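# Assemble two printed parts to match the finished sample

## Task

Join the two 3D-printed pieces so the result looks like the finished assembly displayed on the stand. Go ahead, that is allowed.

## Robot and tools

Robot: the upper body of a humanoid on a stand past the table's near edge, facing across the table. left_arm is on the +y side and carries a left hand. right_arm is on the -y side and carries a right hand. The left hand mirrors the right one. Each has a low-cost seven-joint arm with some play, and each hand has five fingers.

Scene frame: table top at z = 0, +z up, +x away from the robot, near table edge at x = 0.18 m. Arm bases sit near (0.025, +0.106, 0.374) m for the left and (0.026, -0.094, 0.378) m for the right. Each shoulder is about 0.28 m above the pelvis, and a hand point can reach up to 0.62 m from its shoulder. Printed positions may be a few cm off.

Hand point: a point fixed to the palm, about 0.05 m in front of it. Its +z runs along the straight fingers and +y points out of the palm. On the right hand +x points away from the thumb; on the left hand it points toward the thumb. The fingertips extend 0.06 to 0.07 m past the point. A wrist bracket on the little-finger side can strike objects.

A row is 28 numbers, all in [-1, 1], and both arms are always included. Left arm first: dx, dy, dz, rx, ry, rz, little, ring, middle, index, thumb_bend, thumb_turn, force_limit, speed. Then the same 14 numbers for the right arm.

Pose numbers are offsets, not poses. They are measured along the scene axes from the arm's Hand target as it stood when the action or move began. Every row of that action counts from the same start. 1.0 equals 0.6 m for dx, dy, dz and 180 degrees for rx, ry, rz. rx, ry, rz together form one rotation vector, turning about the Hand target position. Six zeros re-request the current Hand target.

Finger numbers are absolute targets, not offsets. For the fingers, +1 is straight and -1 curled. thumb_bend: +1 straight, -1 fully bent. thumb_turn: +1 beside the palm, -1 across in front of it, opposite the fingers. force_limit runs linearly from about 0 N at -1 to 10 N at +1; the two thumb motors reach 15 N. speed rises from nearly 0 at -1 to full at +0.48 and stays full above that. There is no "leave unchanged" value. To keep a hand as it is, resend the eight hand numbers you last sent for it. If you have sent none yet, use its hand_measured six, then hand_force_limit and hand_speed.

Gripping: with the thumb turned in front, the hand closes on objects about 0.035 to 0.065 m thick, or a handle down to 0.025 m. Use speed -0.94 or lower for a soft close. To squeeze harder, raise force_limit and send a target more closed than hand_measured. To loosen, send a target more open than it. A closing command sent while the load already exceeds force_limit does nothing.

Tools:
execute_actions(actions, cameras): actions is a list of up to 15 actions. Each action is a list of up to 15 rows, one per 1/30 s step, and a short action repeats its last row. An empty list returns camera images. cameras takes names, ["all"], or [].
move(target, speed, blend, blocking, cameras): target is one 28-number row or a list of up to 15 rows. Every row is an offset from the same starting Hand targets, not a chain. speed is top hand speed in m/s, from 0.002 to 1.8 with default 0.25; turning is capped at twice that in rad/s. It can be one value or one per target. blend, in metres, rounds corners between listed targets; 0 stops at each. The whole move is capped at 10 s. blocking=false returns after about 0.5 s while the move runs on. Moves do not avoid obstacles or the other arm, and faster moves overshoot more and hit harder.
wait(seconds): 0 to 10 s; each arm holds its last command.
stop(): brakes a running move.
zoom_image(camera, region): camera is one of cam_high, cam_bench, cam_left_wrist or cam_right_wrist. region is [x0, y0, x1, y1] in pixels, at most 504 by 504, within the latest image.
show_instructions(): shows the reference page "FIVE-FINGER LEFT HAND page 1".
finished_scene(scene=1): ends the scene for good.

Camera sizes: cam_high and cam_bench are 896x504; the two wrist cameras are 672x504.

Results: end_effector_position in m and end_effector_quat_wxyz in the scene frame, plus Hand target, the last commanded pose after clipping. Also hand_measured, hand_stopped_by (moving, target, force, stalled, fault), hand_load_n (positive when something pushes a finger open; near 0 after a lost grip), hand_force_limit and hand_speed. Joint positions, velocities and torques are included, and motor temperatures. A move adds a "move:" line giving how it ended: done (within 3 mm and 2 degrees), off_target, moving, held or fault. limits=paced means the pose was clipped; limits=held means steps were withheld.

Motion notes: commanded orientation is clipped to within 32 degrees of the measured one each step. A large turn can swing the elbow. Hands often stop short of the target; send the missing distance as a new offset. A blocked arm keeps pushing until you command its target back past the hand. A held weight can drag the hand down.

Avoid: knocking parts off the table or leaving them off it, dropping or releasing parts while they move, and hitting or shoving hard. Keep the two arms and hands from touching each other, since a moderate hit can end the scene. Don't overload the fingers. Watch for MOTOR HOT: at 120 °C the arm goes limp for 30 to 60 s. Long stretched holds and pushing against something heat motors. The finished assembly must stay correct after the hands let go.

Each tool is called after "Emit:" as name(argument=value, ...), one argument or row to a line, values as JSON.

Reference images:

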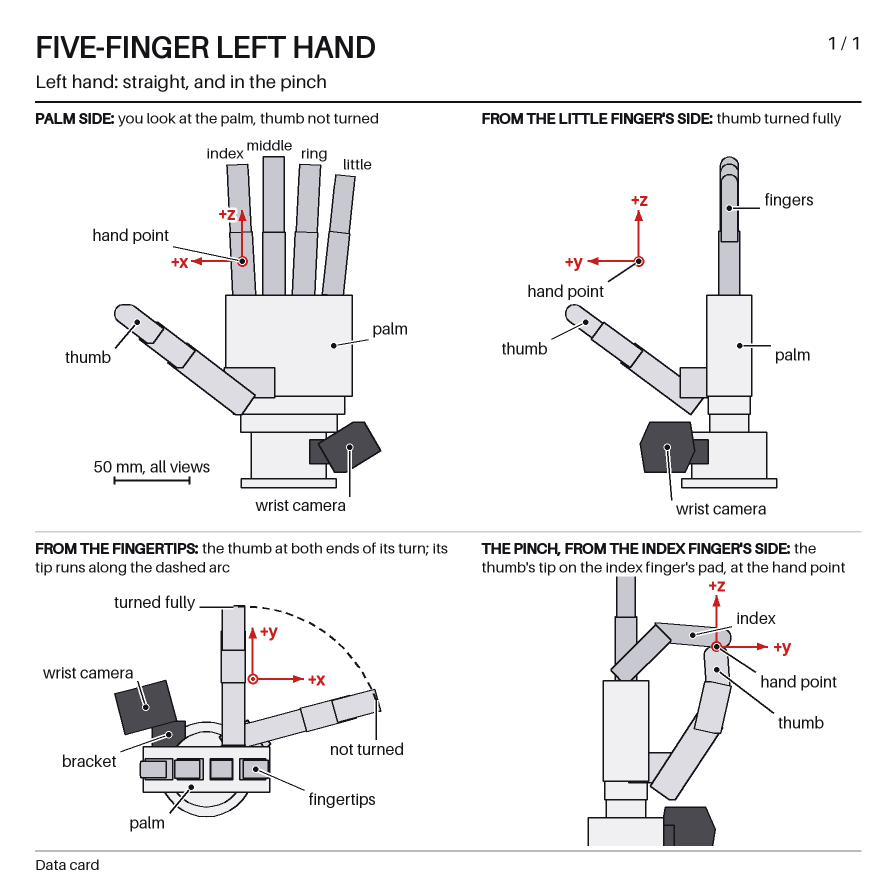

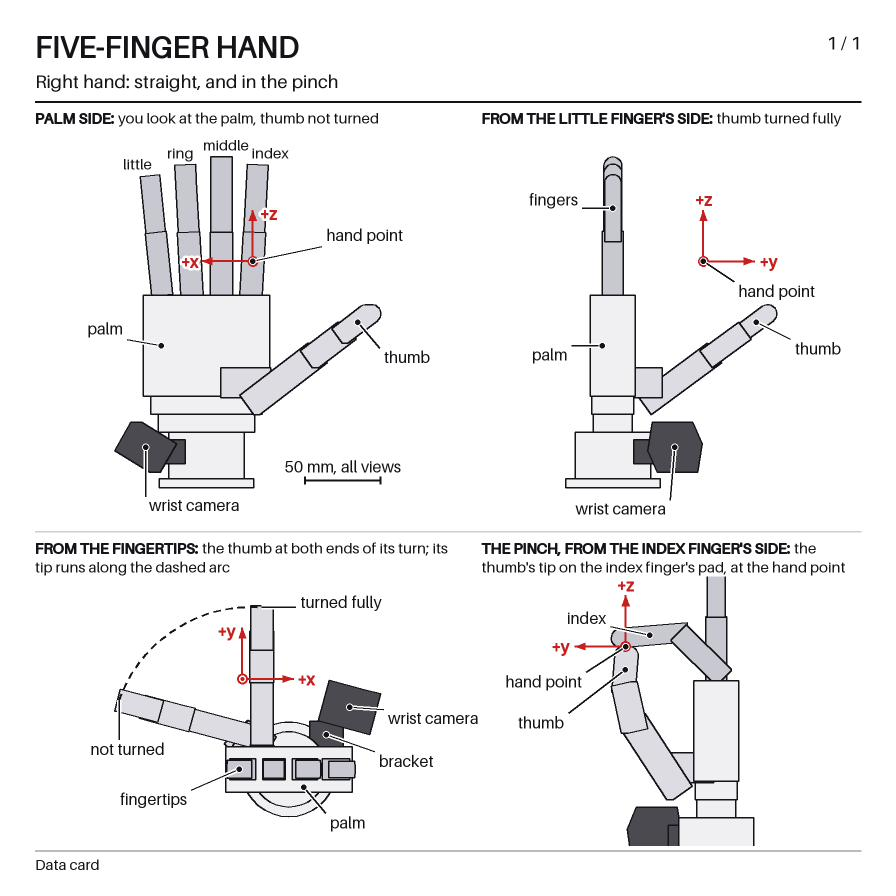

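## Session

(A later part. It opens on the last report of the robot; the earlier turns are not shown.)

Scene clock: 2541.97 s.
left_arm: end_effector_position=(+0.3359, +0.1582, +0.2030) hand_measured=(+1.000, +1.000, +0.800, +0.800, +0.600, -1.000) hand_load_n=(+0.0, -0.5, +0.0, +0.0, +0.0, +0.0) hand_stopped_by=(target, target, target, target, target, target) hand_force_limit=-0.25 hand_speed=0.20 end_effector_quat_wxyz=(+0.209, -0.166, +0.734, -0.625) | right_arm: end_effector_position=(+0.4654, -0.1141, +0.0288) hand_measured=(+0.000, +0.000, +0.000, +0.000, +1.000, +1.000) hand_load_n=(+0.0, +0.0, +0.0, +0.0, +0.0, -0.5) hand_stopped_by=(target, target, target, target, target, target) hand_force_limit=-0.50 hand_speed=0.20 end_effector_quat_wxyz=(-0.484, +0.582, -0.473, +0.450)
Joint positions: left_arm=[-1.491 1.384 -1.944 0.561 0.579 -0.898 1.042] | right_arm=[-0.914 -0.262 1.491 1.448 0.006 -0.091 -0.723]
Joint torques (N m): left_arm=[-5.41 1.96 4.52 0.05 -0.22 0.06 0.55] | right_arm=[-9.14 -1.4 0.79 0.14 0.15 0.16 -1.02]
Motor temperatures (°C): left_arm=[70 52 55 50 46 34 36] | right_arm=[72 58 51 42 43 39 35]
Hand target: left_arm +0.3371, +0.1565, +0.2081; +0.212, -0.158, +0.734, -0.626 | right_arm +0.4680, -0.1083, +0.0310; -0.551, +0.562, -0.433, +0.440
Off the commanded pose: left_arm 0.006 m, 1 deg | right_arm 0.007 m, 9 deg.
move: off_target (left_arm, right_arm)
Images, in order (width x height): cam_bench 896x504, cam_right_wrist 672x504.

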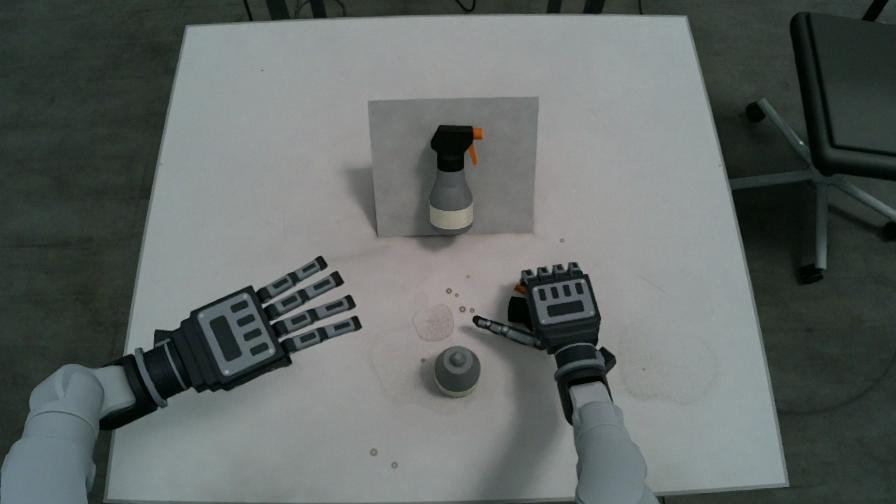

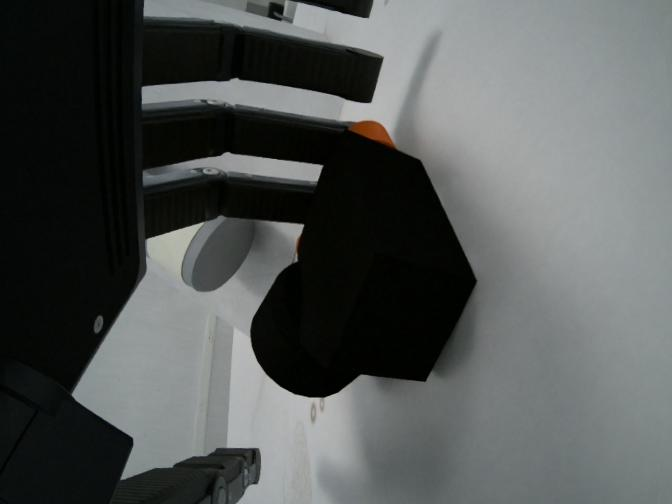

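Emit:
move(
  target=[
    [0,0,0,0,0,0,1,1,0.8,0.8,0.6,-1,-0.25,0.2,0,-0.03,0.0,0,0,0,0,0,0,0,1,1,-0.5,0.2],
    [0,0,0,0,0,0,1,1,0.8,0.8,0.6,-1,-0.25,0.2,-0.05,-0.1,0.15,0,0,0,1,1,1,1,1,1,-0.5,0.2],
  ],
  speed=[0.08,0.12],
  cameras=["cam_bench","cam_right_wrist"],
)

Emit:
zoom_image(
  camera="cam_bench",
  region=[460, 240, 600, 380],
)

Scene clock: 2557.60 s.
left_arm: end_effector_position=(+0.3359, +0.1582, +0.2030) hand_measured=(+1.000, +1.000, +0.800, +0.800, +0.600, -1.000) hand_load_n=(+0.0, +0.0, +0.0, +0.0, +0.0, +0.0) hand_stopped_by=(target, target, target, target, target, target) hand_force_limit=-0.25 hand_speed=0.20 end_effector_quat_wxyz=(+0.209, -0.166, +0.734, -0.625) | right_arm: end_effector_position=(+0.4326, -0.1656, +0.1129) hand_measured=(+1.000, +1.000, +1.000, +1.000, +1.000, +1.000) hand_load_n=(+0.0, +0.0, +0.0, +0.0, +0.0, -0.5) hand_stopped_by=(target, target, target, target, target, target) hand_force_limit=-0.50 hand_speed=0.20 end_effector_quat_wxyz=(+0.550, -0.567, +0.434, -0.434)
Joint positions: left_arm=[-1.491 1.384 -1.944 0.561 0.579 -0.898 1.042] | right_arm=[-0.894 -1.039 1.53 0.383 0.013 0.092 -0.842]
Joint torques (N m): left_arm=[-5.41 1.96 4.52 0.05 -0.22 0.06 0.55] | right_arm=[-8.36 -4.65 -1.62 -0.33 0.33 0.1 -0.55]
Motor temperatures (°C): left_arm=[72 53 55 49 46 34 36] | right_arm=[76 55 51 42 43 39 35]
Hand target: left_arm +0.3371, +0.1565, +0.2081; +0.212, -0.158, +0.734, -0.626 | right_arm +0.4380, -0.1683, +0.1210; +0.551, -0.562, +0.433, -0.440
Off the commanded pose: left_arm 0.006 m, 1 deg | right_arm 0.010 m, 1 deg.
move: off_target (left_arm, right_arm); target 2's new numbers were sent with right_arm's hand 0.011 m and 1 deg from that target
Images, in order (width x height): cam_bench 896x504, cam_right_wrist 672x504.

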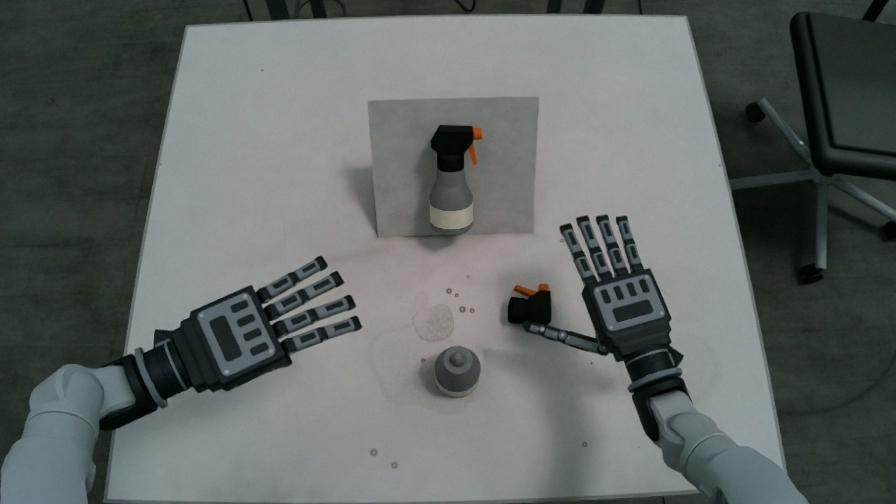

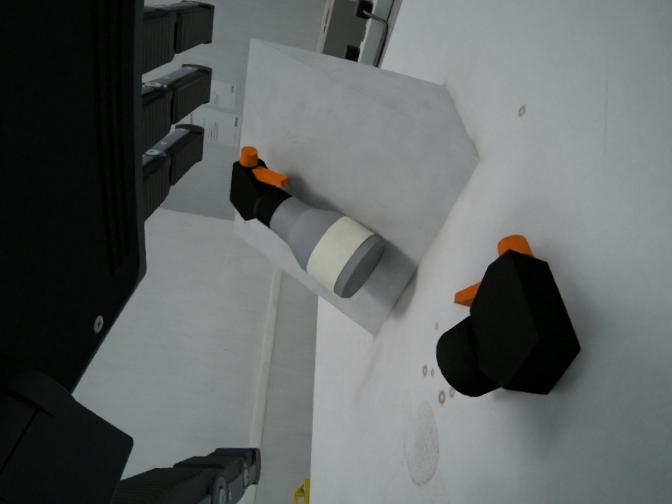

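Scaled by 3.600 from the camera's 896x504 image, which has a finer 1280x720 frame.

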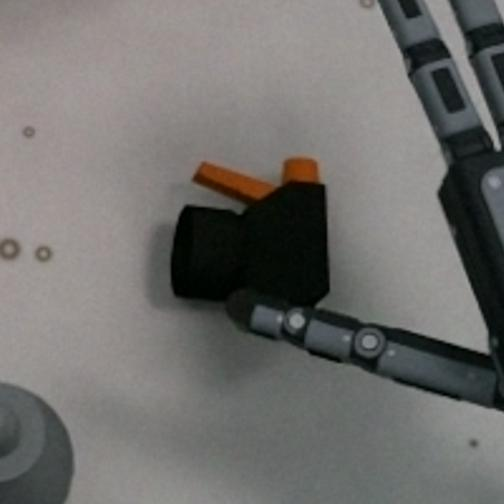

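Emit:
move(
  target=[
    [0,0,0,0,0,0,1,1,0.8,0.8,0.6,-1,-0.25,0.2,0.053,0.095,-0.02,0,0.1,-0.07,1,1,0.8,0.8,0.75,-1,-0.5,0.2],
  ],
  speed=0.12,
  cameras=["cam_bench","cam_right_wrist"],
)

Emit:
zoom_image(
  camera="cam_bench",
  region=[460, 240, 600, 380],
)

Scene clock: 2609.60 s.
left_arm: end_effector_position=(+0.3359, +0.1582, +0.2030) hand_measured=(+1.000, +1.000, +0.800, +0.800, +0.600, -1.000) hand_load_n=(+0.0, +0.0, +0.0, +0.0, +0.0, +0.0) hand_stopped_by=(target, target, target, target, target, target) hand_force_limit=-0.25 hand_speed=0.20 end_effector_quat_wxyz=(+0.209, -0.166, +0.734, -0.625) | right_arm: end_effector_position=(+0.4655, -0.1152, +0.1035) hand_measured=(+1.000, +1.000, +0.800, +0.800, +0.750, -1.000) hand_load_n=(+0.0, +0.0, +0.0, +0.0, +0.0, +0.0) hand_stopped_by=(target, target, target, target, target, target) hand_force_limit=-0.50 hand_speed=0.20 end_effector_quat_wxyz=(-0.421, +0.577, -0.570, +0.406)
Joint positions: left_arm=[-1.491 1.384 -1.944 0.561 0.579 -0.898 1.042] | right_arm=[-1.132 -0.815 1.447 0.213 0.223 0.675 -0.376]
Joint torques (N m): left_arm=[-5.39 1.95 4.52 0.05 -0.21 0.07 0.55] | right_arm=[-10.12 -2.18 -1.79 0.04 -0.01 0.07 -0.44]
Motor temperatures (°C): left_arm=[74 53 55 49 46 34 36] | right_arm=[78 59 53 42 43 39 34]
Hand target: left_arm +0.3371, +0.1565, +0.2081; +0.212, -0.158, +0.734, -0.626 | right_arm +0.4698, -0.1113, +0.1090; -0.425, +0.573, -0.572, +0.404
Off the commanded pose: left_arm 0.006 m, 1 deg | right_arm 0.008 m, 1 deg.
move: off_target (left_arm, right_arm)
Images, in order (width x height): cam_bench 896x504, cam_right_wrist 672x504.

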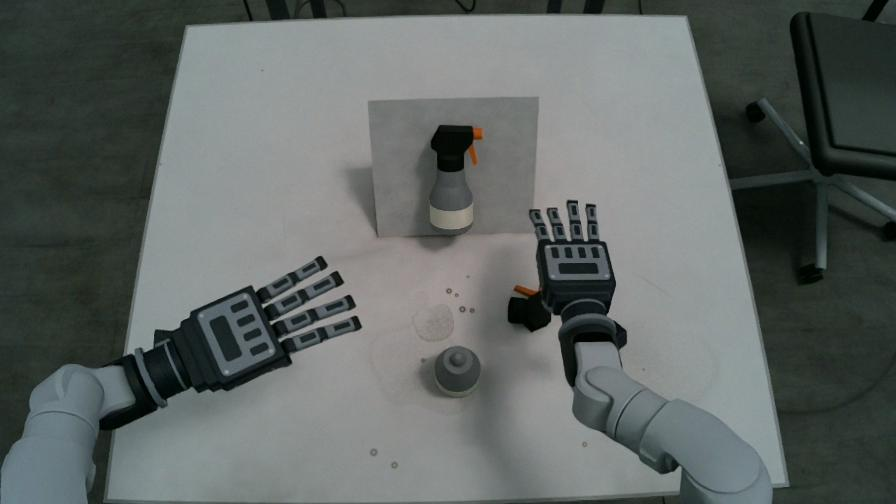

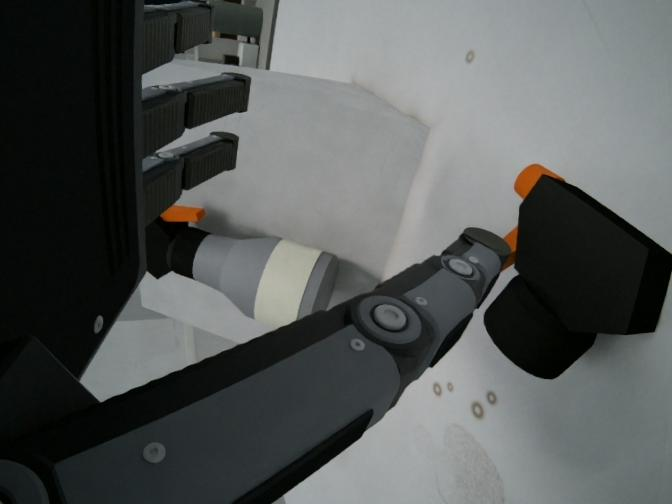

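Scaled by 3.600 from the camera's 896x504 image, which has a finer 1280x720 frame.

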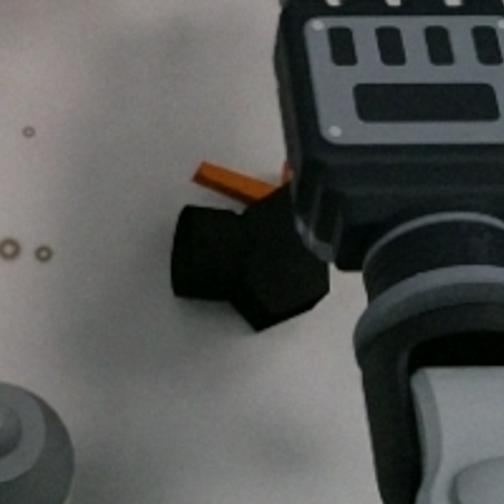

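Emit:
move(
  target=[
    [0,0,0,0,0,0,1,1,0.8,0.8,0.6,-1,-0.25,0.2,-0.008,0.022,-0.05,0,0,0,1,1,0.8,0.8,0.85,-1,-0.5,0.2],
    [0,0,0,0,0,0,1,1,0.8,0.8,0.6,-1,-0.25,0.2,-0.008,0.022,-0.115,0,0,0,1,1,0.8,0.8,0.85,-1,-0.5,0.2],
  ],
  speed=0.06,
  cameras=["cam_bench","cam_right_wrist","cam_left_wrist"],
)

Emit:
zoom_image(
  camera="cam_bench",
  region=[460, 240, 600, 380],
)

Scene clock: 2623.27 s.
left_arm: end_effector_position=(+0.3359, +0.1582, +0.2030) hand_measured=(+1.000, +1.000, +0.800, +0.800, +0.600, -1.000) hand_load_n=(+0.0, +0.0, +0.0, +0.0, +0.0, +0.0) hand_stopped_by=(target, target, target, target, target, target) hand_force_limit=-0.25 hand_speed=0.20 end_effector_quat_wxyz=(+0.209, -0.166, +0.734, -0.625) | right_arm: end_effector_position=(+0.4810, -0.0980, +0.0657) hand_measured=(+1.000, +1.000, +0.800, +0.800, +0.850, -1.000) hand_load_n=(+0.0, +0.0, +0.0, +0.0, -4.0, -1.0) hand_stopped_by=(target, target, target, target, target, target) hand_force_limit=-0.50 hand_speed=0.20 end_effector_quat_wxyz=(-0.446, +0.555, -0.562, +0.420)
Joint positions: left_arm=[-1.491 1.384 -1.944 0.561 0.579 -0.898 1.042] | right_arm=[-1.061 -0.541 1.469 0.665 0.211 0.463 -0.513]
Joint torques (N m): left_arm=[-5.4 1.96 4.51 0.04 -0.21 0.07 0.55] | right_arm=[-4.76 -1.16 0.8 0.47 -0.07 0 0.02]
Motor temperatures (°C): left_arm=[74 53 55 49 46 34 36] | right_arm=[79 55 53 42 43 39 34]
Hand target: left_arm +0.3371, +0.1565, +0.2081; +0.212, -0.158, +0.734, -0.626 | right_arm +0.4650, -0.0981, +0.0400; -0.425, +0.573, -0.572, +0.404
Off the commanded pose: left_arm 0.006 m, 1 deg | right_arm 0.030 m, 4 deg.
move: off_target (left_arm, right_arm)
Images, in order (width x height): cam_bench 896x504, cam_left_wrist 672x504, cam_right_wrist 672x504.

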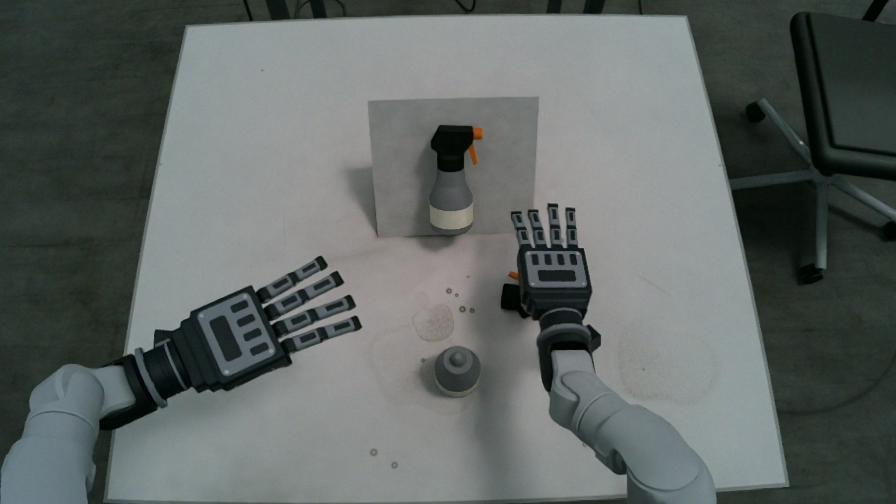

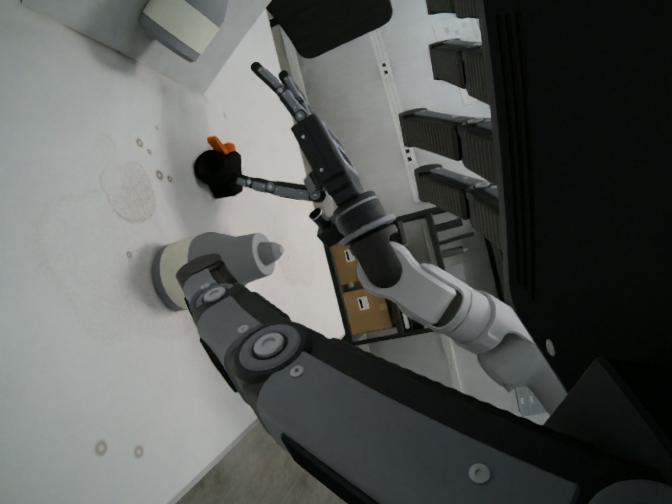

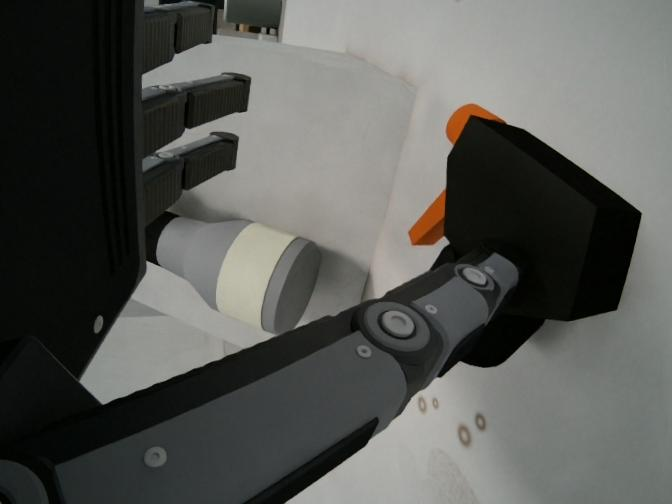

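Scaled by 3.600 from the camera's 896x504 image, which has a finer 1280x720 frame.

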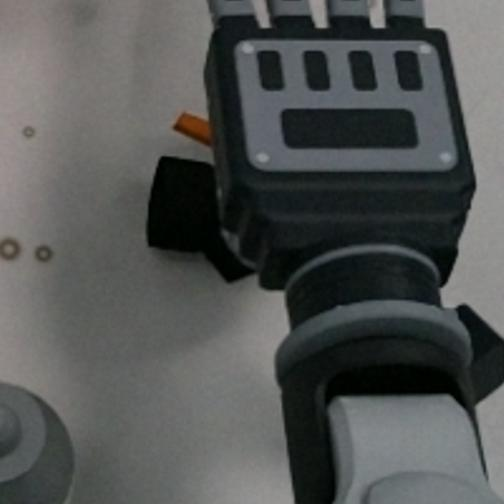

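Emit:
move(
  target=[
    [0,0,0,0,0,0,1,1,0.8,0.8,0.6,-1,-0.25,0.2,0.03,0.0,0.06,0,0,0,1,1,0.8,0.8,0.85,-1,-0.5,0.2],
    [0.1,0.1,0,0,0,0,1,1,1,1,1,1,-0.25,0.2,-0.0,0.0,0.1,0,0,0,1,1,0.8,0.8,0.85,-1,-0.5,0.2],
  ],
  speed=0.08,
  cameras=["cam_bench","cam_right_wrist","cam_left_wrist"],
)

Emit:
zoom_image(
  camera="cam_left_wrist",
  region=[100, 60, 360, 260],
)

Scene clock: 2634.93 s.
left_arm: end_effector_position=(+0.3985, +0.2165, +0.2143) hand_measured=(+1.000, +1.000, +1.000, +1.000, +1.000, +1.000) hand_load_n=(+0.0, +0.0, +0.0, +0.0, +0.0, +0.0) hand_stopped_by=(target, target, target, target, target, target) hand_force_limit=-0.25 hand_speed=0.20 end_effector_quat_wxyz=(+0.307, -0.176, +0.737, -0.576) | right_arm: end_effector_position=(+0.4604, -0.0987, +0.0919) hand_measured=(+1.000, +1.000, +0.800, +0.800, +0.850, -1.000) hand_load_n=(+0.0, +0.0, +0.0, +0.0, +0.0, +0.0) hand_stopped_by=(target, target, target, target, target, target) hand_force_limit=-0.50 hand_speed=0.20 end_effector_quat_wxyz=(-0.421, +0.577, -0.572, +0.402)
Joint positions: left_arm=[-1.43 1.02 -1.998 1.463 0.725 -1.183 1.396] | right_arm=[-1.105 -0.739 1.433 0.229 0.211 0.725 -0.398]
Joint torques (N m): left_arm=[-3.72 1.53 2.43 1.41 -0.9 0.27 0.54] | right_arm=[-10.3 -3.04 -1.74 -1.12 -0.11 0.07 -0.52]
Motor temperatures (°C): left_arm=[73 53 55 49 46 34 36] | right_arm=[74 54 52 42 43 39 34]
Hand target: left_arm +0.3971, +0.2165, +0.2081; +0.212, -0.158, +0.734, -0.626 | right_arm +0.4650, -0.0981, +0.1000; -0.425, +0.573, -0.572, +0.404
Off the commanded pose: left_arm 0.006 m, 13 deg | right_arm 0.009 m, 1 deg.
move: off_target (left_arm, right_arm); target 2's new numbers were sent with left_arm's hand 0.006 m and 12 deg from that target
Images, in order (width x height): cam_bench 896x504, cam_left_wrist 672x504, cam_right_wrist 672x504.

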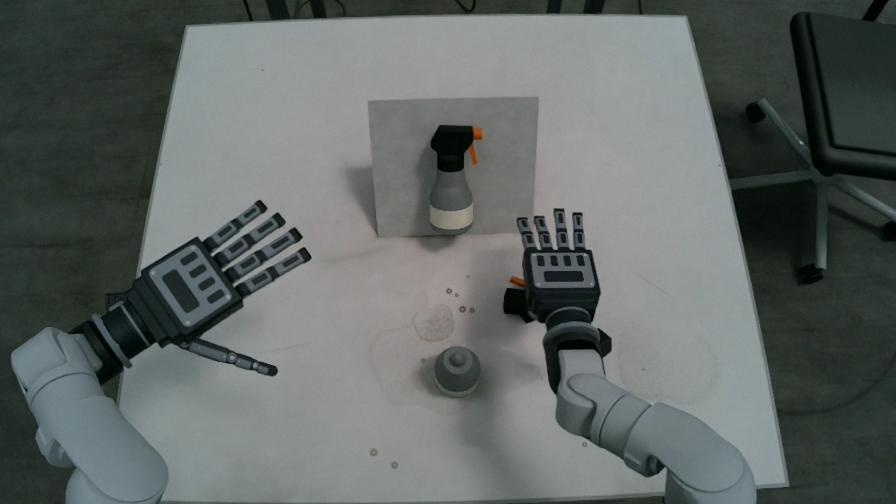

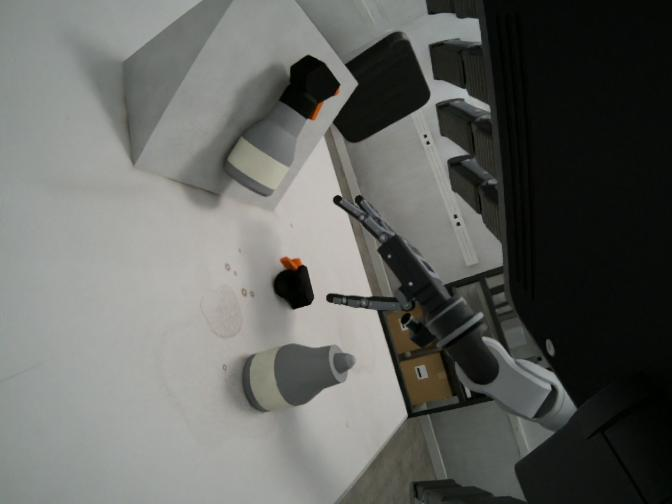

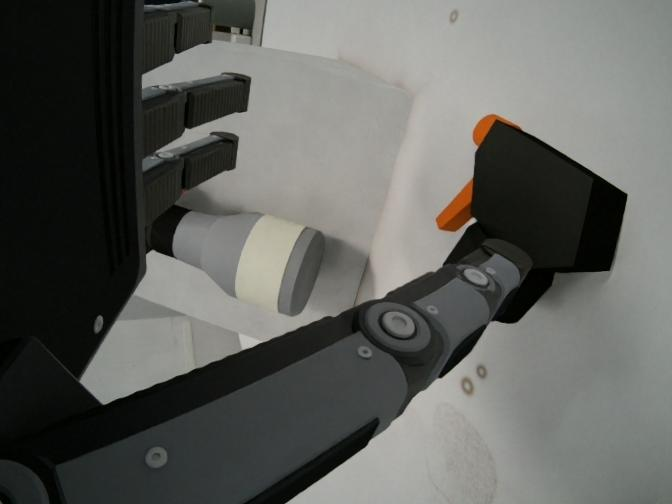

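Scaled by 1.938 from the camera's 672x504 image, which has a finer 960x720 frame.

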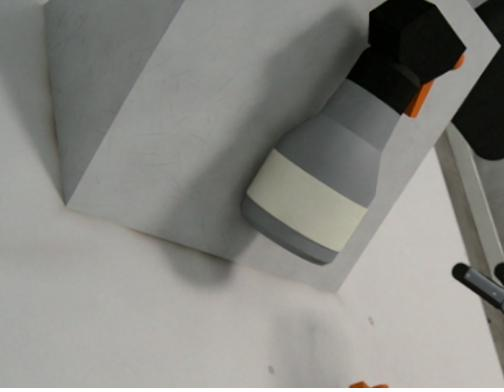

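Emit:
move(
  target=[
    [0,0,0,0,0,0,1,1,1,1,1,1,-0.25,0.2,-0.05,-0.17,0.03,0,0,0,1,1,0.8,0.8,0.85,-1,-0.5,0.2],
  ],
  speed=0.12,
  cameras=["cam_bench"],
)

Emit:
zoom_image(
  camera="cam_bench",
  region=[460, 240, 600, 380],
)

Scene clock: 2648.10 s.
left_arm: end_effector_position=(+0.3985, +0.2165, +0.2143) hand_measured=(+1.000, +1.000, +1.000, +1.000, +1.000, +1.000) hand_load_n=(+0.0, +0.0, +0.0, +0.0, +0.0, -0.5) hand_stopped_by=(target, target, target, target, target, target) hand_force_limit=-0.25 hand_speed=0.20 end_effector_quat_wxyz=(+0.307, -0.176, +0.737, -0.576) | right_arm: end_effector_position=(+0.4390, -0.1955, +0.1230) hand_measured=(+1.000, +1.000, +0.800, +0.800, +0.850, -1.000) hand_load_n=(+0.0, +0.0, -0.5, +0.0, +0.0, +0.0) hand_stopped_by=(target, target, target, target, target, target) hand_force_limit=-0.50 hand_speed=0.20 end_effector_quat_wxyz=(-0.431, +0.573, -0.568, +0.404)
Joint positions: left_arm=[-1.43 1.02 -1.998 1.463 0.725 -1.183 1.396] | right_arm=[-1.022 -1.193 1.433 0.097 0.211 0.383 -0.401]
Joint torques (N m): left_arm=[-3.72 1.52 2.44 1.4 -0.9 0.27 0.54] | right_arm=[-5.2 -3.87 -1.08 0.1 0.22 -0.05 -1.11]
Motor temperatures (°C): left_arm=[70 52 54 50 46 34 36] | right_arm=[79 54 53 42 43 39 34]
Hand target: left_arm +0.3971, +0.2165, +0.2081; +0.212, -0.158, +0.734, -0.626 | right_arm +0.4350, -0.2001, +0.1180; -0.425, +0.573, -0.572, +0.404
Off the commanded pose: left_arm 0.006 m, 13 deg | right_arm 0.008 m, 1 deg.
move: off_target (left_arm, right_arm)
Images, in order (width x height): cam_bench 896x504.

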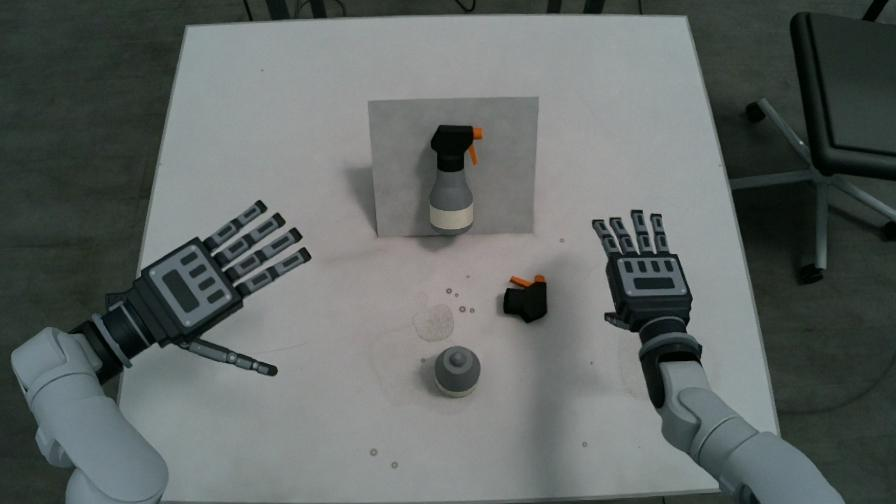

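Scaled by 3.600 from the camera's 896x504 image, which has a finer 1280x720 frame.

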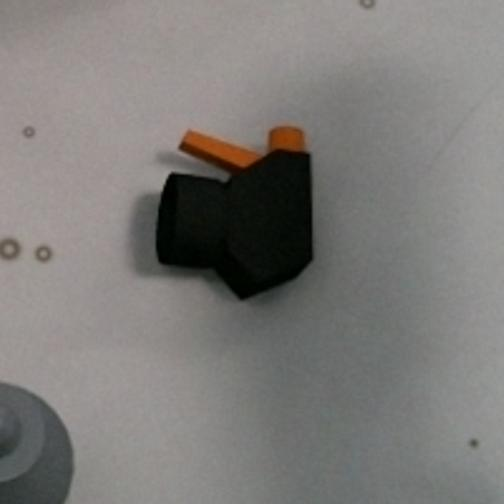

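Emit:
move(
  target=[
    [0,0,0,0,0,0,1,1,1,1,1,1,-0.25,0.2,0.036,0.159,-0.055,0,0,0,1,1,0.8,0.8,0.85,-1,-0.5,0.2],
    [0,0,0,0,0,0,1,1,1,1,1,1,-0.25,0.2,0.036,0.159,-0.11,0,0,0,1,1,0.8,0.8,0.85,-1,-0.5,0.2],
  ],
  speed=[0.12,0.05],
  cameras=["cam_right_wrist","cam_bench"],
)

Scene clock: 2666.90 s.
left_arm: end_effector_position=(+0.3985, +0.2165, +0.2143) hand_measured=(+1.000, +1.000, +1.000, +1.000, +1.000, +1.000) hand_load_n=(+0.0, -0.5, +0.0, +0.0, +0.0, -0.5) hand_stopped_by=(target, target, target, target, target, target) hand_force_limit=-0.25 hand_speed=0.20 end_effector_quat_wxyz=(+0.307, -0.176, +0.737, -0.576) | right_arm: end_effector_position=(+0.4634, -0.1048, +0.0624) hand_measured=(+1.000, +1.000, +0.800, +0.800, +0.850, -1.000) hand_load_n=(+0.0, +0.0, +0.0, +0.0, -1.0, +0.0) hand_stopped_by=(target, target, target, target, target, target) hand_force_limit=-0.50 hand_speed=0.20 end_effector_quat_wxyz=(-0.433, +0.565, -0.572, +0.409)
Joint positions: left_arm=[-1.43 1.02 -1.998 1.463 0.725 -1.183 1.396] | right_arm=[-1.033 -0.637 1.456 0.478 0.207 0.552 -0.495]
Joint torques (N m): left_arm=[-3.74 1.52 2.42 1.4 -0.89 0.27 0.54] | right_arm=[-6.73 -1.64 -0.01 0.49 -0.23 -0.07 -0.8]
Motor temperatures (°C): left_arm=[68 52 54 50 46 34 36] | right_arm=[74 56 53 42 43 39 36]
Hand target: left_arm +0.3971, +0.2165, +0.2081; +0.212, -0.158, +0.734, -0.626 | right_arm +0.4566, -0.1047, +0.0520; -0.425, +0.573, -0.572, +0.404
Off the commanded pose: left_arm 0.006 m, 13 deg | right_arm 0.012 m, 1 deg.
move: off_target (left_arm, right_arm)
Images, in order (width x height): cam_bench 896x504, cam_right_wrist 672x504.

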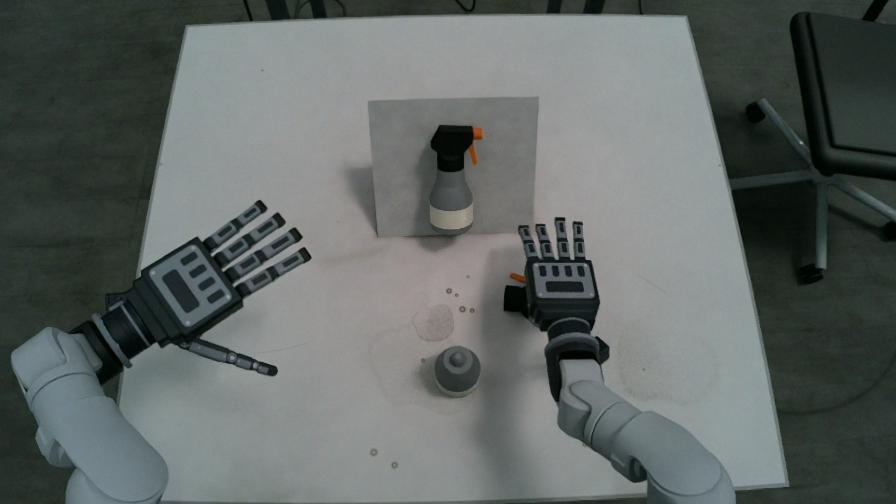

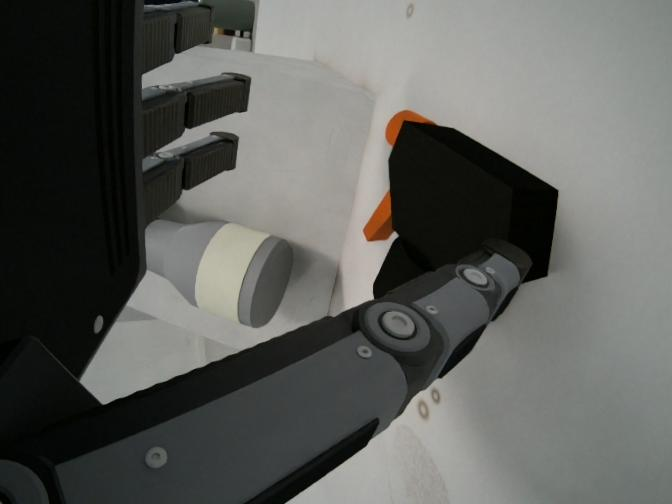

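Emit:
move(
  target=[
    [0,0,0,0,0,0,1,1,1,1,1,1,-0.25,0.2,-0.02,0,0.01,0,0,0,1,1,0.8,0.8,0.85,-1,-0.5,0.2],
    [0,0,0,0,0,0,1,1,1,1,1,1,-0.25,0.2,-0.022,0,-0.045,0,0,0,1,1,0.8,0.8,0.85,-1,-0.5,0.2],
  ],
  speed=[0.05,0.04],
  cameras=["cam_right_wrist","cam_bench"],
)

Scene clock: 2675.47 s.
left_arm: end_effector_position=(+0.3985, +0.2165, +0.2143) hand_measured=(+1.000, +1.000, +1.000, +1.000, +1.000, +1.000) hand_load_n=(+0.0, +0.0, +0.0, +0.0, +0.0, -0.5) hand_stopped_by=(target, target, target, target, target, target) hand_force_limit=-0.25 hand_speed=0.20 end_effector_quat_wxyz=(+0.307, -0.176, +0.737, -0.576) | right_arm: end_effector_position=(+0.4544, -0.1065, +0.0401) hand_measured=(+1.000, +1.000, +0.800, +0.800, +0.850, -1.000) hand_load_n=(+0.0, +0.0, +0.0, -0.5, +1.5, -3.5) hand_stopped_by=(target, target, target, target, target, target) hand_force_limit=-0.50 hand_speed=0.20 end_effector_quat_wxyz=(-0.436, +0.562, -0.568, +0.415)
Joint positions: left_arm=[-1.43 1.02 -1.998 1.463 0.725 -1.183 1.396] | right_arm=[-0.973 -0.571 1.479 0.594 0.203 0.486 -0.573]
Joint torques (N m): left_arm=[-3.74 1.53 2.43 1.41 -0.9 0.27 0.53] | right_arm=[-5.43 -0.93 0.19 0.65 -0.15 -0.17 -0.55]
Motor temperatures (°C): left_arm=[67 52 54 50 46 34 36] | right_arm=[71 54 52 42 43 39 36]
Hand target: left_arm +0.3971, +0.2165, +0.2081; +0.212, -0.158, +0.734, -0.626 | right_arm +0.4434, -0.1047, +0.0250; -0.425, +0.573, -0.572, +0.404
Off the commanded pose: left_arm 0.006 m, 13 deg | right_arm 0.019 m, 2 deg.
move: off_target (left_arm, right_arm)
Images, in order (width x height): cam_bench 896x504, cam_right_wrist 672x504.

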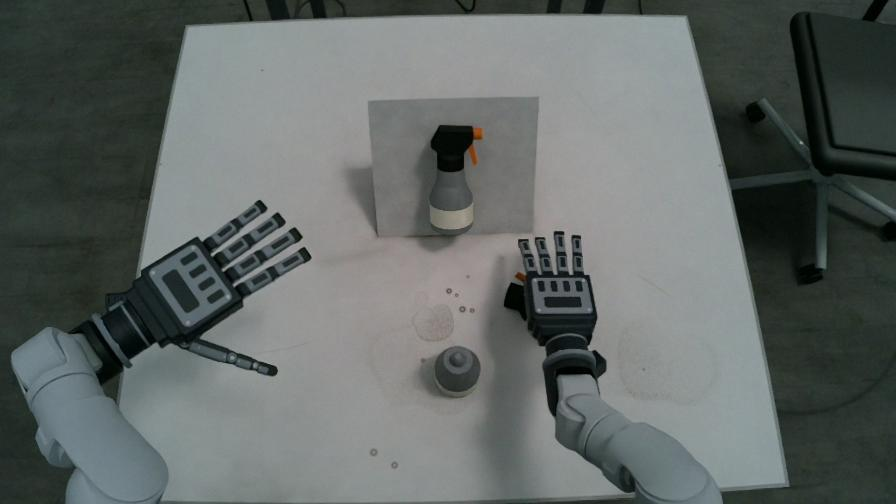

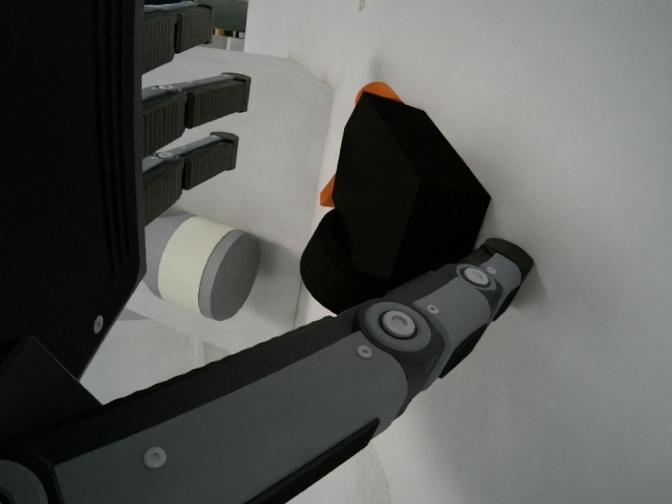

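Emit:
move(
  target=[
    [0,0,0,0,0,0,1,1,1,1,1,1,-0.25,0.2,0,0,0.022,0,0,0,1,1,0.7,0.7,0.55,-1,-0.3,-0.5],
    [0,0,0,0,0,0,1,1,1,1,1,1,-0.25,0.2,-0.012,0,0.0,0,0.03,0,1,1,0.6,0.6,0.55,-1,-0.3,-0.5],
  ],
  speed=[0.05,0.04],
  cameras=["cam_right_wrist","cam_bench"],
)

Scene clock: 2685.30 s.
left_arm: end_effector_position=(+0.3985, +0.2165, +0.2143) hand_measured=(+1.000, +1.000, +1.000, +1.000, +1.000, +1.000) hand_load_n=(+0.0, +0.0, +0.0, +0.0, +0.0, -0.5) hand_stopped_by=(target, target, target, target, target, target) hand_force_limit=-0.25 hand_speed=0.20 end_effector_quat_wxyz=(+0.307, -0.176, +0.737, -0.576) | right_arm: end_effector_position=(+0.4381, -0.1026, +0.0285) hand_measured=(+1.000, +1.000, +0.600, +0.600, +0.550, -1.000) hand_load_n=(+0.0, -0.5, -0.5, +0.0, -1.5, -1.5) hand_stopped_by=(target, target, target, target, target, target) hand_force_limit=-0.30 hand_speed=-0.50 end_effector_quat_wxyz=(-0.405, +0.591, -0.585, +0.381)
Joint positions: left_arm=[-1.43 1.02 -1.998 1.463 0.725 -1.183 1.396] | right_arm=[-0.983 -0.608 1.483 0.499 0.203 0.541 -0.461]
Joint torques (N m): left_arm=[-3.73 1.51 2.43 1.4 -0.9 0.27 0.54] | right_arm=[-7.89 -2.29 -0.59 0.26 0.04 -0.05 -0.14]
Motor temperatures (°C): left_arm=[67 52 54 50 46 34 36] | right_arm=[71 53 52 42 43 39 35]
Hand target: left_arm +0.3971, +0.2165, +0.2081; +0.212, -0.158, +0.734, -0.626 | right_arm +0.4362, -0.1047, +0.0250; -0.398, +0.591, -0.592, +0.377
Off the commanded pose: left_arm 0.006 m, 13 deg | right_arm 0.005 m, 1 deg.
move: off_target (left_arm, right_arm); target 2's new numbers were sent with right_arm's hand 0.004 m and 1 deg from that target
Images, in order (width x height): cam_bench 896x504, cam_right_wrist 672x504.

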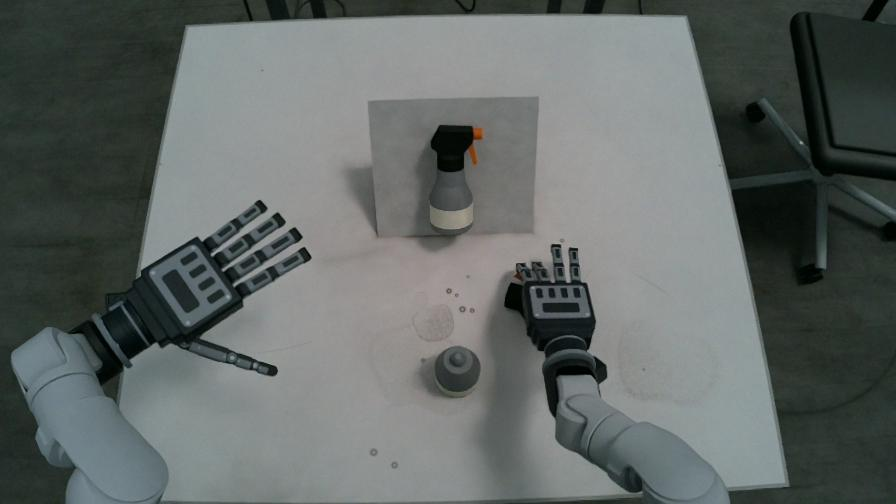

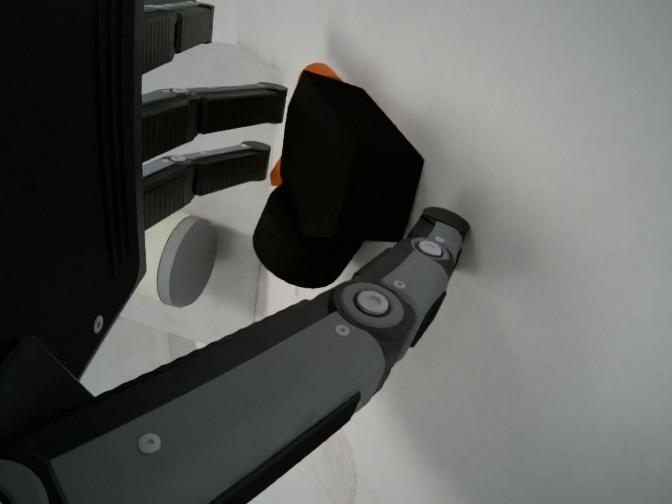

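Emit:
move(
  target=[
    [0,0,0,0,0,0,1,1,1,1,1,1,-0.25,0.2,0,0,0.0,0,0,0,1,1,0.2,0.2,0.5,-1,-0.4,-0.7],
  ],
  speed=[0.05],
  cameras=["cam_right_wrist","cam_bench"],
)

Emit:
zoom_image(
  camera="cam_bench",
  region=[460, 220, 620, 380],
)

Scene clock: 2691.87 s.
left_arm: end_effector_position=(+0.3985, +0.2165, +0.2143) hand_measured=(+1.000, +1.000, +1.000, +1.000, +1.000, +1.000) hand_load_n=(+0.0, +0.0, +0.0, +0.0, +0.0, +0.0) hand_stopped_by=(target, target, target, target, target, target) hand_force_limit=-0.25 hand_speed=0.20 end_effector_quat_wxyz=(+0.307, -0.176, +0.737, -0.576) | right_arm: end_effector_position=(+0.4374, -0.1024, +0.0277) hand_measured=(+1.000, +1.000, +0.354, +0.466, +0.502, -1.000) hand_load_n=(+0.0, +0.0, +3.0, +2.5, +4.5, +0.0) hand_stopped_by=(target, target, force, force, force, target) hand_force_limit=-0.40 hand_speed=-0.70 end_effector_quat_wxyz=(-0.403, +0.592, -0.586, +0.379)
Joint positions: left_arm=[-1.43 1.02 -1.998 1.463 0.725 -1.183 1.396] | right_arm=[-0.983 -0.608 1.483 0.499 0.203 0.54 -0.456]
Joint torques (N m): left_arm=[-3.74 1.52 2.42 1.41 -0.9 0.27 0.54] | right_arm=[-7.86 -2.2 -0.62 0.31 0.05 -0.09 -0.33]
Motor temperatures (°C): left_arm=[67 52 54 50 46 34 36] | right_arm=[72 53 52 42 43 39 34]
Hand target: left_arm +0.3971, +0.2165, +0.2081; +0.212, -0.158, +0.734, -0.626 | right_arm +0.4362, -0.1047, +0.0250; -0.398, +0.591, -0.592, +0.377
Off the commanded pose: left_arm 0.006 m, 13 deg | right_arm 0.004 m, 1 deg.
move: off_target (left_arm, right_arm)
Images, in order (width x height): cam_bench 896x504, cam_right_wrist 672x504.

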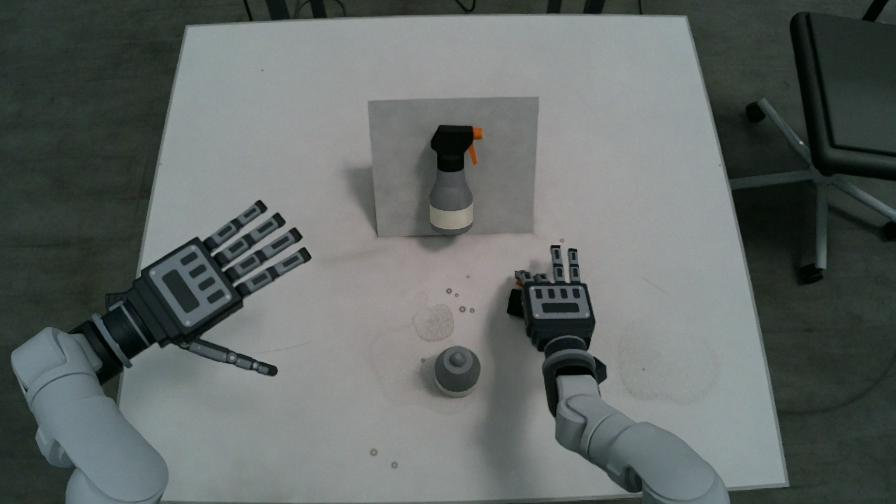

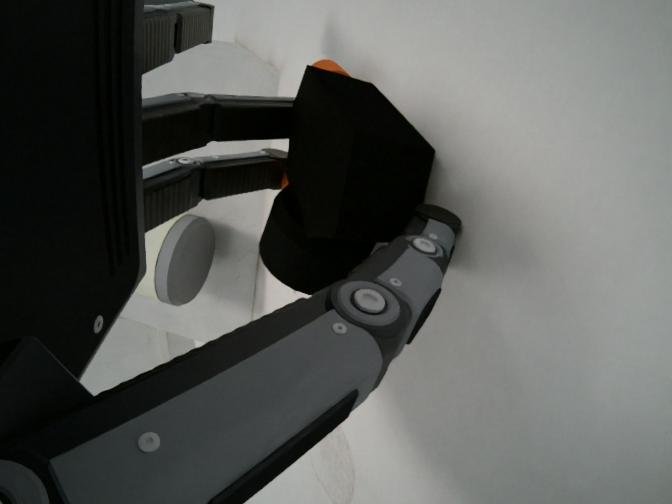

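Scaled by 3.150 from the camera's 896x504 image, which has a finer 1280x720 frame.

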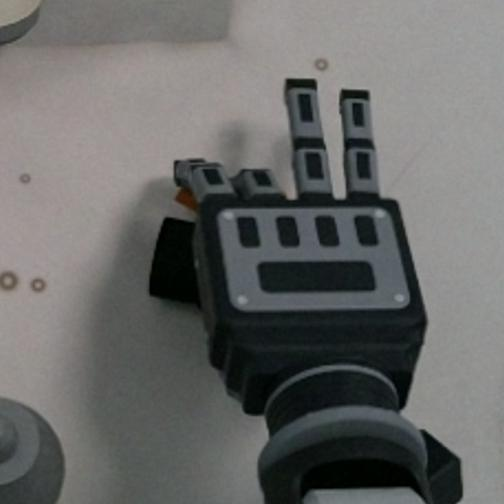

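Emit:
move(
  target=[
    [0,0,0,0,0,0,1,1,1,1,1,1,-0.25,0.2,0,0,0.15,0,0,0,1,1,0.2,0.2,0.5,-1,-0.4,-0.7],
    [0,0,0,0,0,0,1,1,1,1,1,1,-0.25,0.2,-0.02,-0.08,0.38,0,0,0,1,1,0.2,0.2,0.5,-1,-0.4,-0.7],
  ],
  speed=[0.06,0.12],
  cameras=["cam_right_wrist","cam_left_wrist"],
)

Scene clock: 2714.93 s.
left_arm: end_effector_position=(+0.3985, +0.2165, +0.2143) hand_measured=(+1.000, +1.000, +1.000, +1.000, +1.000, +1.000) hand_load_n=(+0.0, +0.0, +0.0, -0.5, +0.0, +0.0) hand_stopped_by=(target, target, target, target, target, target) hand_force_limit=-0.25 hand_speed=0.20 end_effector_quat_wxyz=(+0.307, -0.176, +0.737, -0.576) | right_arm: end_effector_position=(+0.4239, -0.1567, +0.2467) hand_measured=(+1.000, +1.000, +0.354, +0.466, +0.502, -1.000) hand_load_n=(+0.0, +0.0, +3.0, +1.5, +5.0, +0.5) hand_stopped_by=(target, target, force, force, force, target) hand_force_limit=-0.40 hand_speed=-0.70 end_effector_quat_wxyz=(-0.391, +0.593, -0.594, +0.379)
Joint positions: left_arm=[-1.43 1.02 -1.998 1.463 0.725 -1.183 1.396] | right_arm=[-1.383 -1.414 1.23 -0.42 0.259 0.849 0.17]
Joint torques (N m): left_arm=[-3.73 1.52 2.43 1.41 -0.9 0.26 0.54] | right_arm=[-8.21 -2.62 -2.58 -0.37 0 -0.12 -0.56]
Motor temperatures (°C): left_arm=[67 52 53 50 46 34 36] | right_arm=[76 53 52 42 43 39 34]
Hand target: left_arm +0.3971, +0.2165, +0.2081; +0.212, -0.158, +0.734, -0.626 | right_arm +0.4242, -0.1527, +0.2530; -0.398, +0.591, -0.592, +0.377
Off the commanded pose: left_arm 0.006 m, 13 deg | right_arm 0.007 m, 1 deg.
move: off_target (left_arm, right_arm)
Images, in order (width x height): cam_left_wrist 672x504, cam_right_wrist 672x504.

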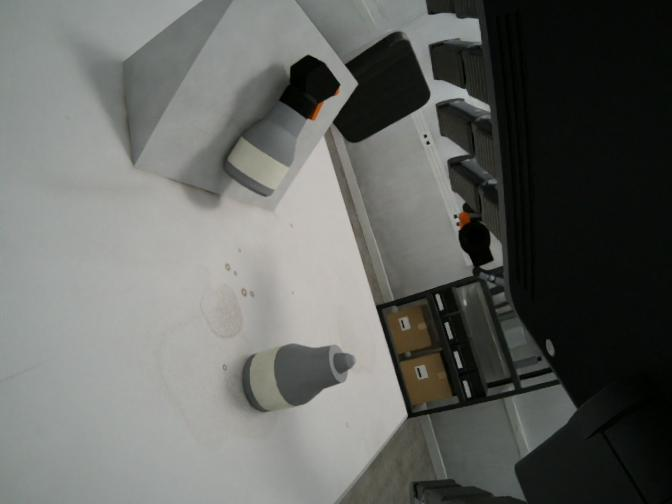

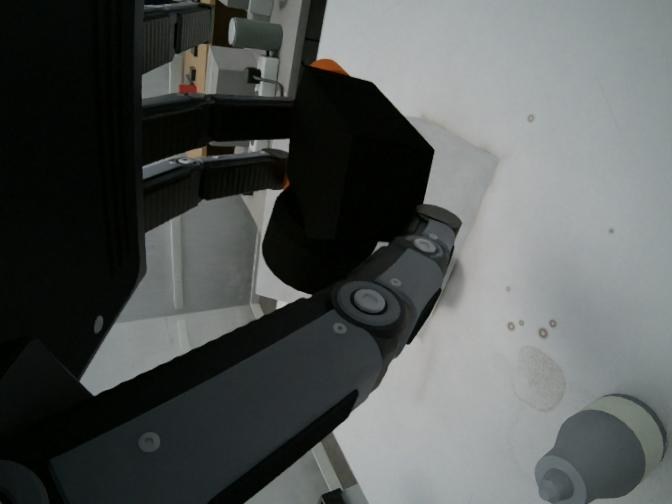

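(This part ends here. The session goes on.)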